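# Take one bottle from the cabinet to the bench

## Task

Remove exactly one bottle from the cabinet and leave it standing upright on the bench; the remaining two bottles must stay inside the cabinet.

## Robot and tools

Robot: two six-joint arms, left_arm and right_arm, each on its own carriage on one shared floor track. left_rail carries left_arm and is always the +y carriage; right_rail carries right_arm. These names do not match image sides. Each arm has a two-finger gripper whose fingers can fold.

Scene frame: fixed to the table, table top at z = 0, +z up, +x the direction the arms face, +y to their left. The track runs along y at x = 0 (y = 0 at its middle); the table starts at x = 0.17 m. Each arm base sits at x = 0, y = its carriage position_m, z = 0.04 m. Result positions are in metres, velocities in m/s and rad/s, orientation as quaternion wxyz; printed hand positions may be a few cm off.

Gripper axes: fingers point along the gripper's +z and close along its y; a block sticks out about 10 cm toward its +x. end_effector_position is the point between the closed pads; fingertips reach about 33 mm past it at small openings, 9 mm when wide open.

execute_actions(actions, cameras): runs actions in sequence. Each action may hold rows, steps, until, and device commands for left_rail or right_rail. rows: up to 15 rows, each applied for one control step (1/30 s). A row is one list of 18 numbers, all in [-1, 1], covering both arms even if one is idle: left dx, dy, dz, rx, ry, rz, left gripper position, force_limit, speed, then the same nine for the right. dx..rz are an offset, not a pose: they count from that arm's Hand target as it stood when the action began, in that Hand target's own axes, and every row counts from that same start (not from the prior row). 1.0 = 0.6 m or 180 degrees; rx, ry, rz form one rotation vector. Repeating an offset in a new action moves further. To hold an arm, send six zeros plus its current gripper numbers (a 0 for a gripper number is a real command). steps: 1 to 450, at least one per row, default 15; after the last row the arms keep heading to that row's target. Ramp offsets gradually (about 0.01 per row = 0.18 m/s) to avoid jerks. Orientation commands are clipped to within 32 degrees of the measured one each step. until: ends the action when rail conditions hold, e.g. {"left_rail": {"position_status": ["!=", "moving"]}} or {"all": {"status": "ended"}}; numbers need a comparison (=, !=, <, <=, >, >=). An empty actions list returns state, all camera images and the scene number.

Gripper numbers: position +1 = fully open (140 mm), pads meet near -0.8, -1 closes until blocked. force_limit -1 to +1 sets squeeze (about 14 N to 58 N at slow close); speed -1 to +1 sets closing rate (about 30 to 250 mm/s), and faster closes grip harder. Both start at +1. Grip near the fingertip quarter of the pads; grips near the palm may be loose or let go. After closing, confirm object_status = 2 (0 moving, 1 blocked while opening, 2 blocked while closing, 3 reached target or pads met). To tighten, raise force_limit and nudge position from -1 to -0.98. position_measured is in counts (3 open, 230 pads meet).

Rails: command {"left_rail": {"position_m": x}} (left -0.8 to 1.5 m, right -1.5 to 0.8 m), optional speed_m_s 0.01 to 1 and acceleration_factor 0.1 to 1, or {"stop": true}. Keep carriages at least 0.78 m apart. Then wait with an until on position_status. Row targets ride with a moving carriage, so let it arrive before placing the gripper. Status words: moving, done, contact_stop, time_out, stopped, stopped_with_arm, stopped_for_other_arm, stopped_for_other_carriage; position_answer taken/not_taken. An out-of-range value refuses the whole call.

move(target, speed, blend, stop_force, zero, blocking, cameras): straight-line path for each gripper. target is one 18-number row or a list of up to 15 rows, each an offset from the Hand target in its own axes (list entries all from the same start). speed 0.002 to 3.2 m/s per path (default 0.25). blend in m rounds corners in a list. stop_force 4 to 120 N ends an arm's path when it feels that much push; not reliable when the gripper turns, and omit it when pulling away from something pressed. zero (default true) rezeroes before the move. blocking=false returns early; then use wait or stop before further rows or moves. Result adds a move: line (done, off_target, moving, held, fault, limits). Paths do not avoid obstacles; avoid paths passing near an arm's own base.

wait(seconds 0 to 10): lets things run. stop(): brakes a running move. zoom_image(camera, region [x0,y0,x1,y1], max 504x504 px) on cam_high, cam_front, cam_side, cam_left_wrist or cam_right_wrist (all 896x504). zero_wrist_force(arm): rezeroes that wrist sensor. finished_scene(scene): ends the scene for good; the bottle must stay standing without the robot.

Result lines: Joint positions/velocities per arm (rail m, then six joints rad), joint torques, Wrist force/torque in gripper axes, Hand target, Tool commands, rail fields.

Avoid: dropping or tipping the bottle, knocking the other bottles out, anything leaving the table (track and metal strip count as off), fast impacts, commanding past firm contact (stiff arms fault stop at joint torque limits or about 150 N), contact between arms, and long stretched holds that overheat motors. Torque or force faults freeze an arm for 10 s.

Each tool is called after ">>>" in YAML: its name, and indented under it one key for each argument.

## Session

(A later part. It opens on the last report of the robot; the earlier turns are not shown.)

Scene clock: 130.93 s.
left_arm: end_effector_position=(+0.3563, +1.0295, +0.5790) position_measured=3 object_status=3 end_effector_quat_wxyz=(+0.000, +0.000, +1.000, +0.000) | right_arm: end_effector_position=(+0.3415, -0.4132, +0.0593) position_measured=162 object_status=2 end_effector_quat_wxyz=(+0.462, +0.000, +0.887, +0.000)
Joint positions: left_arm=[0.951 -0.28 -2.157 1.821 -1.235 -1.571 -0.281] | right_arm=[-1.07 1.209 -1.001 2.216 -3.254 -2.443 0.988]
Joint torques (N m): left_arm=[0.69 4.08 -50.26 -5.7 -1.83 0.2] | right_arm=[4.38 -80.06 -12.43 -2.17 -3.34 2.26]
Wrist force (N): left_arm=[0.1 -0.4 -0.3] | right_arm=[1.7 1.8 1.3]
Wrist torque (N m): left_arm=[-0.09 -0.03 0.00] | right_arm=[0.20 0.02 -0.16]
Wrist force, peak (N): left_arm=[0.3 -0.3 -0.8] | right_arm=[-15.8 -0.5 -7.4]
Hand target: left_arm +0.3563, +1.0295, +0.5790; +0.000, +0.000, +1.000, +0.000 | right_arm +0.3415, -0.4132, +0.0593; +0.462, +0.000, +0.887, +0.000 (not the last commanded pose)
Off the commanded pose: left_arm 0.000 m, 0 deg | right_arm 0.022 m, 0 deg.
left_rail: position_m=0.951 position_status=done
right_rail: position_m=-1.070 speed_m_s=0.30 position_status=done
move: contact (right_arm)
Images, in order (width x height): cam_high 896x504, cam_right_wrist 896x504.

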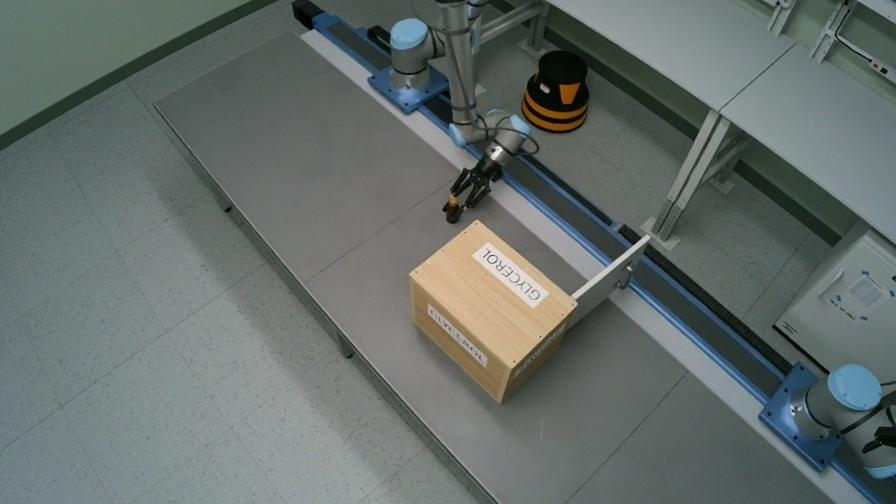

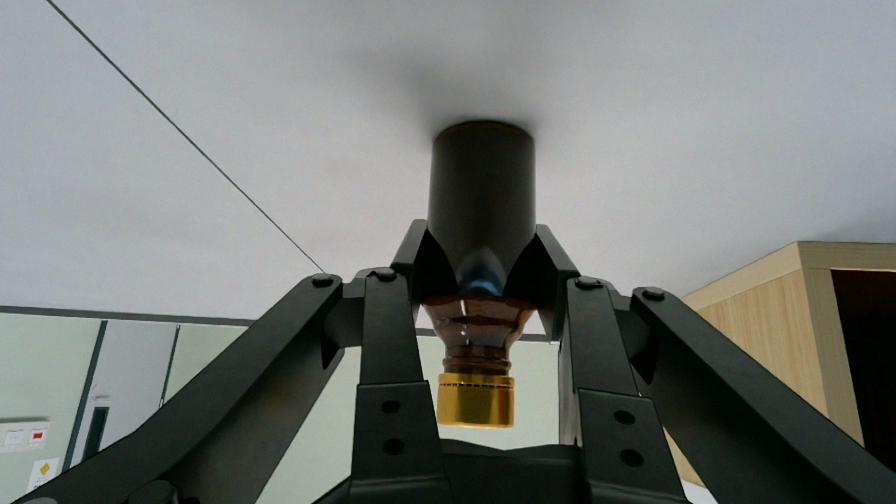

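>>> execute_actions:
  actions:
    - {"rows":[[0,0,0,0,0,0,1,1,1,0,0,0,0,0,0,0.15,-0.1,-1]],"steps":45}
  cameras: ["cam_right_wrist"]

>>> move:
  target: [0,0,0,0,0,0,1,1,1,0,0,-0.2,0,0,0,0.15,-0.1,-1]
  speed: 0.12
  cameras: ["cam_high","cam_front","cam_right_wrist"]

Scene clock: 136.57 s.
left_arm: end_effector_position=(+0.3563, +1.0295, +0.5790) position_measured=3 object_status=3 end_effector_quat_wxyz=(+0.000, +0.000, +1.000, +0.000) | right_arm: end_effector_position=(+0.3415, -0.4132, +0.0593) position_measured=110 object_status=3 end_effector_quat_wxyz=(+0.462, +0.000, +0.887, +0.000)
Joint positions: left_arm=[0.951 -0.28 -2.157 1.821 -1.235 -1.571 -0.281] | right_arm=[-1.07 1.209 -1.001 2.216 -3.254 -2.443 0.988]
Joint torques (N m): left_arm=[1.03 2.94 -50.08 -5.91 -1.67 0.06] | right_arm=[3.9 -65.51 -12.8 -2.84 -2.77 2.14]
Wrist force (N): left_arm=[0.5 0.1 -0.3] | right_arm=[0.0 1.6 0.3]
Wrist torque (N m): left_arm=[0.01 -0.11 0.00] | right_arm=[0.19 -0.08 -0.17]
Wrist force, peak (N): left_arm=[0.0 -0.2 -0.7] | right_arm=[2.1 2.2 1.5]
Hand target: left_arm +0.3563, +1.0295, +0.5790; +0.000, +0.000, +1.000, +0.000 | right_arm +0.3415, -0.4132, +0.0593; +0.462, +0.000, +0.887, +0.000
Off the commanded pose: left_arm 0.000 m, 0 deg | right_arm 0.000 m, 0 deg.
left_rail: position_m=0.951 position_status=done
right_rail: position_m=-1.070 speed_m_s=0.30 position_status=done
Images, in order (width x height): cam_right_wrist 896x504.

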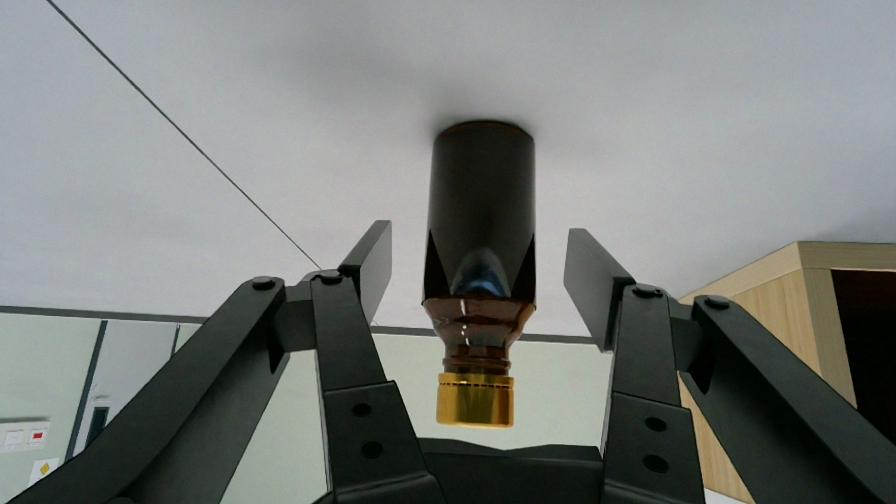

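Scene clock: 138.20 s.
left_arm: end_effector_position=(+0.3563, +1.0295, +0.5790) position_measured=3 object_status=3 end_effector_quat_wxyz=(+0.000, +0.000, +1.000, +0.000) | right_arm: end_effector_position=(+0.2432, -0.4132, +0.1282) position_measured=110 object_status=3 end_effector_quat_wxyz=(+0.462, +0.000, +0.887, +0.000)
Joint positions: left_arm=[0.951 -0.28 -2.157 1.821 -1.235 -1.571 -0.281] | right_arm=[-1.07 1.357 -1.174 2.227 -2.918 -2.499 1.209]
Joint torques (N m): left_arm=[1.5 2.46 -50.06 -5.71 -1.58 -0.05] | right_arm=[11.57 -69.64 -37.02 -1.52 -3.6 3.3]
Wrist force (N): left_arm=[0.2 -0.2 -0.3] | right_arm=[-0.5 1.6 -0.1]
Wrist torque (N m): left_arm=[-0.05 -0.04 0.00] | right_arm=[0.18 0.03 -0.17]
Wrist force, peak (N): left_arm=[0.0 -0.1 -0.7] | right_arm=[-0.6 2.0 1.6]
Hand target: left_arm +0.3563, +1.0295, +0.5790; +0.000, +0.000, +1.000, +0.000 | right_arm +0.2432, -0.4132, +0.1282; +0.462, +0.000, +0.887, +0.000
Off the commanded pose: left_arm 0.000 m, 0 deg | right_arm 0.000 m, 0 deg.
left_rail: position_m=0.951 position_status=done
right_rail: position_m=-1.070 speed_m_s=0.30 position_status=done
move: done
Images, in order (width x height): cam_high 896x504, cam_front 896x504, cam_right_wrist 896x504.

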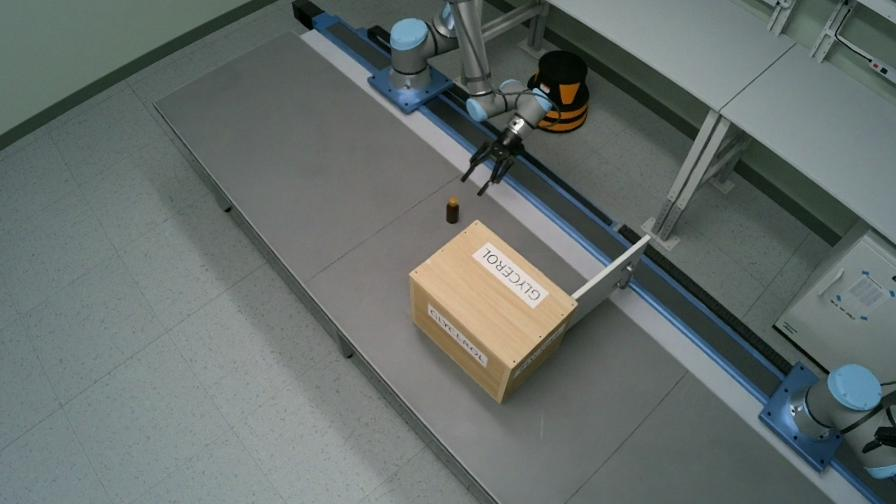

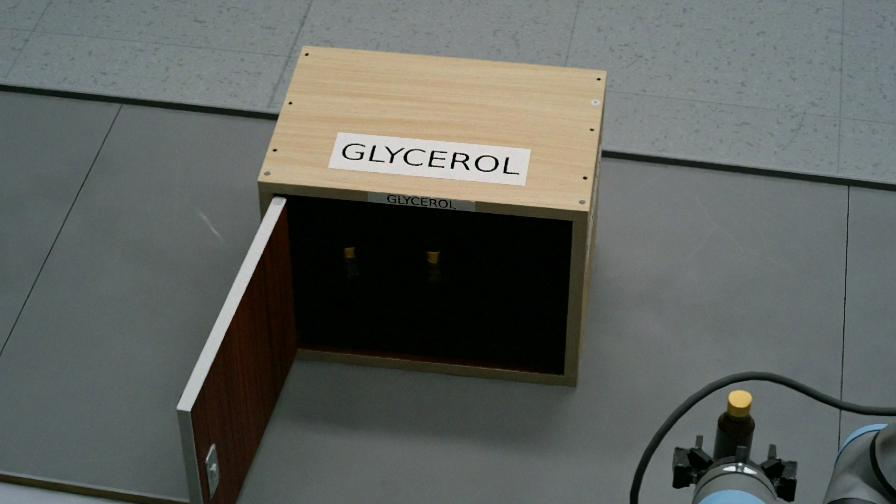

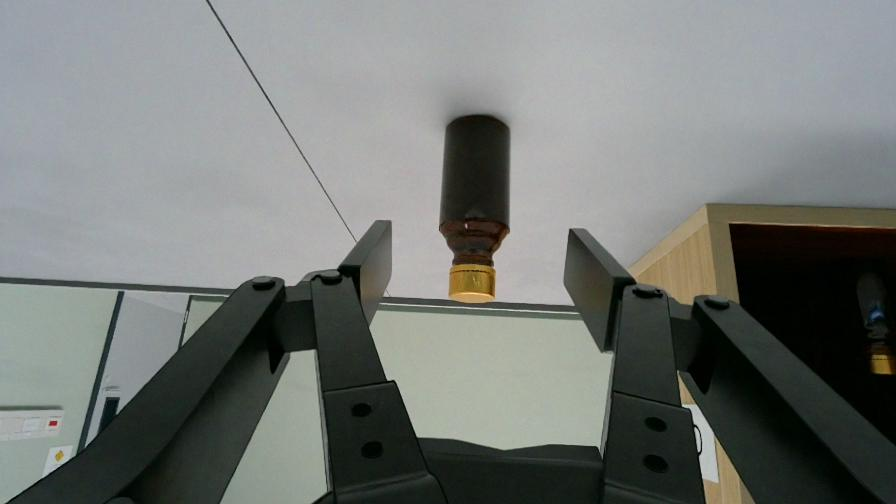

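>>> finished_scene:
  scene: 2

The scene is finished: the task was done.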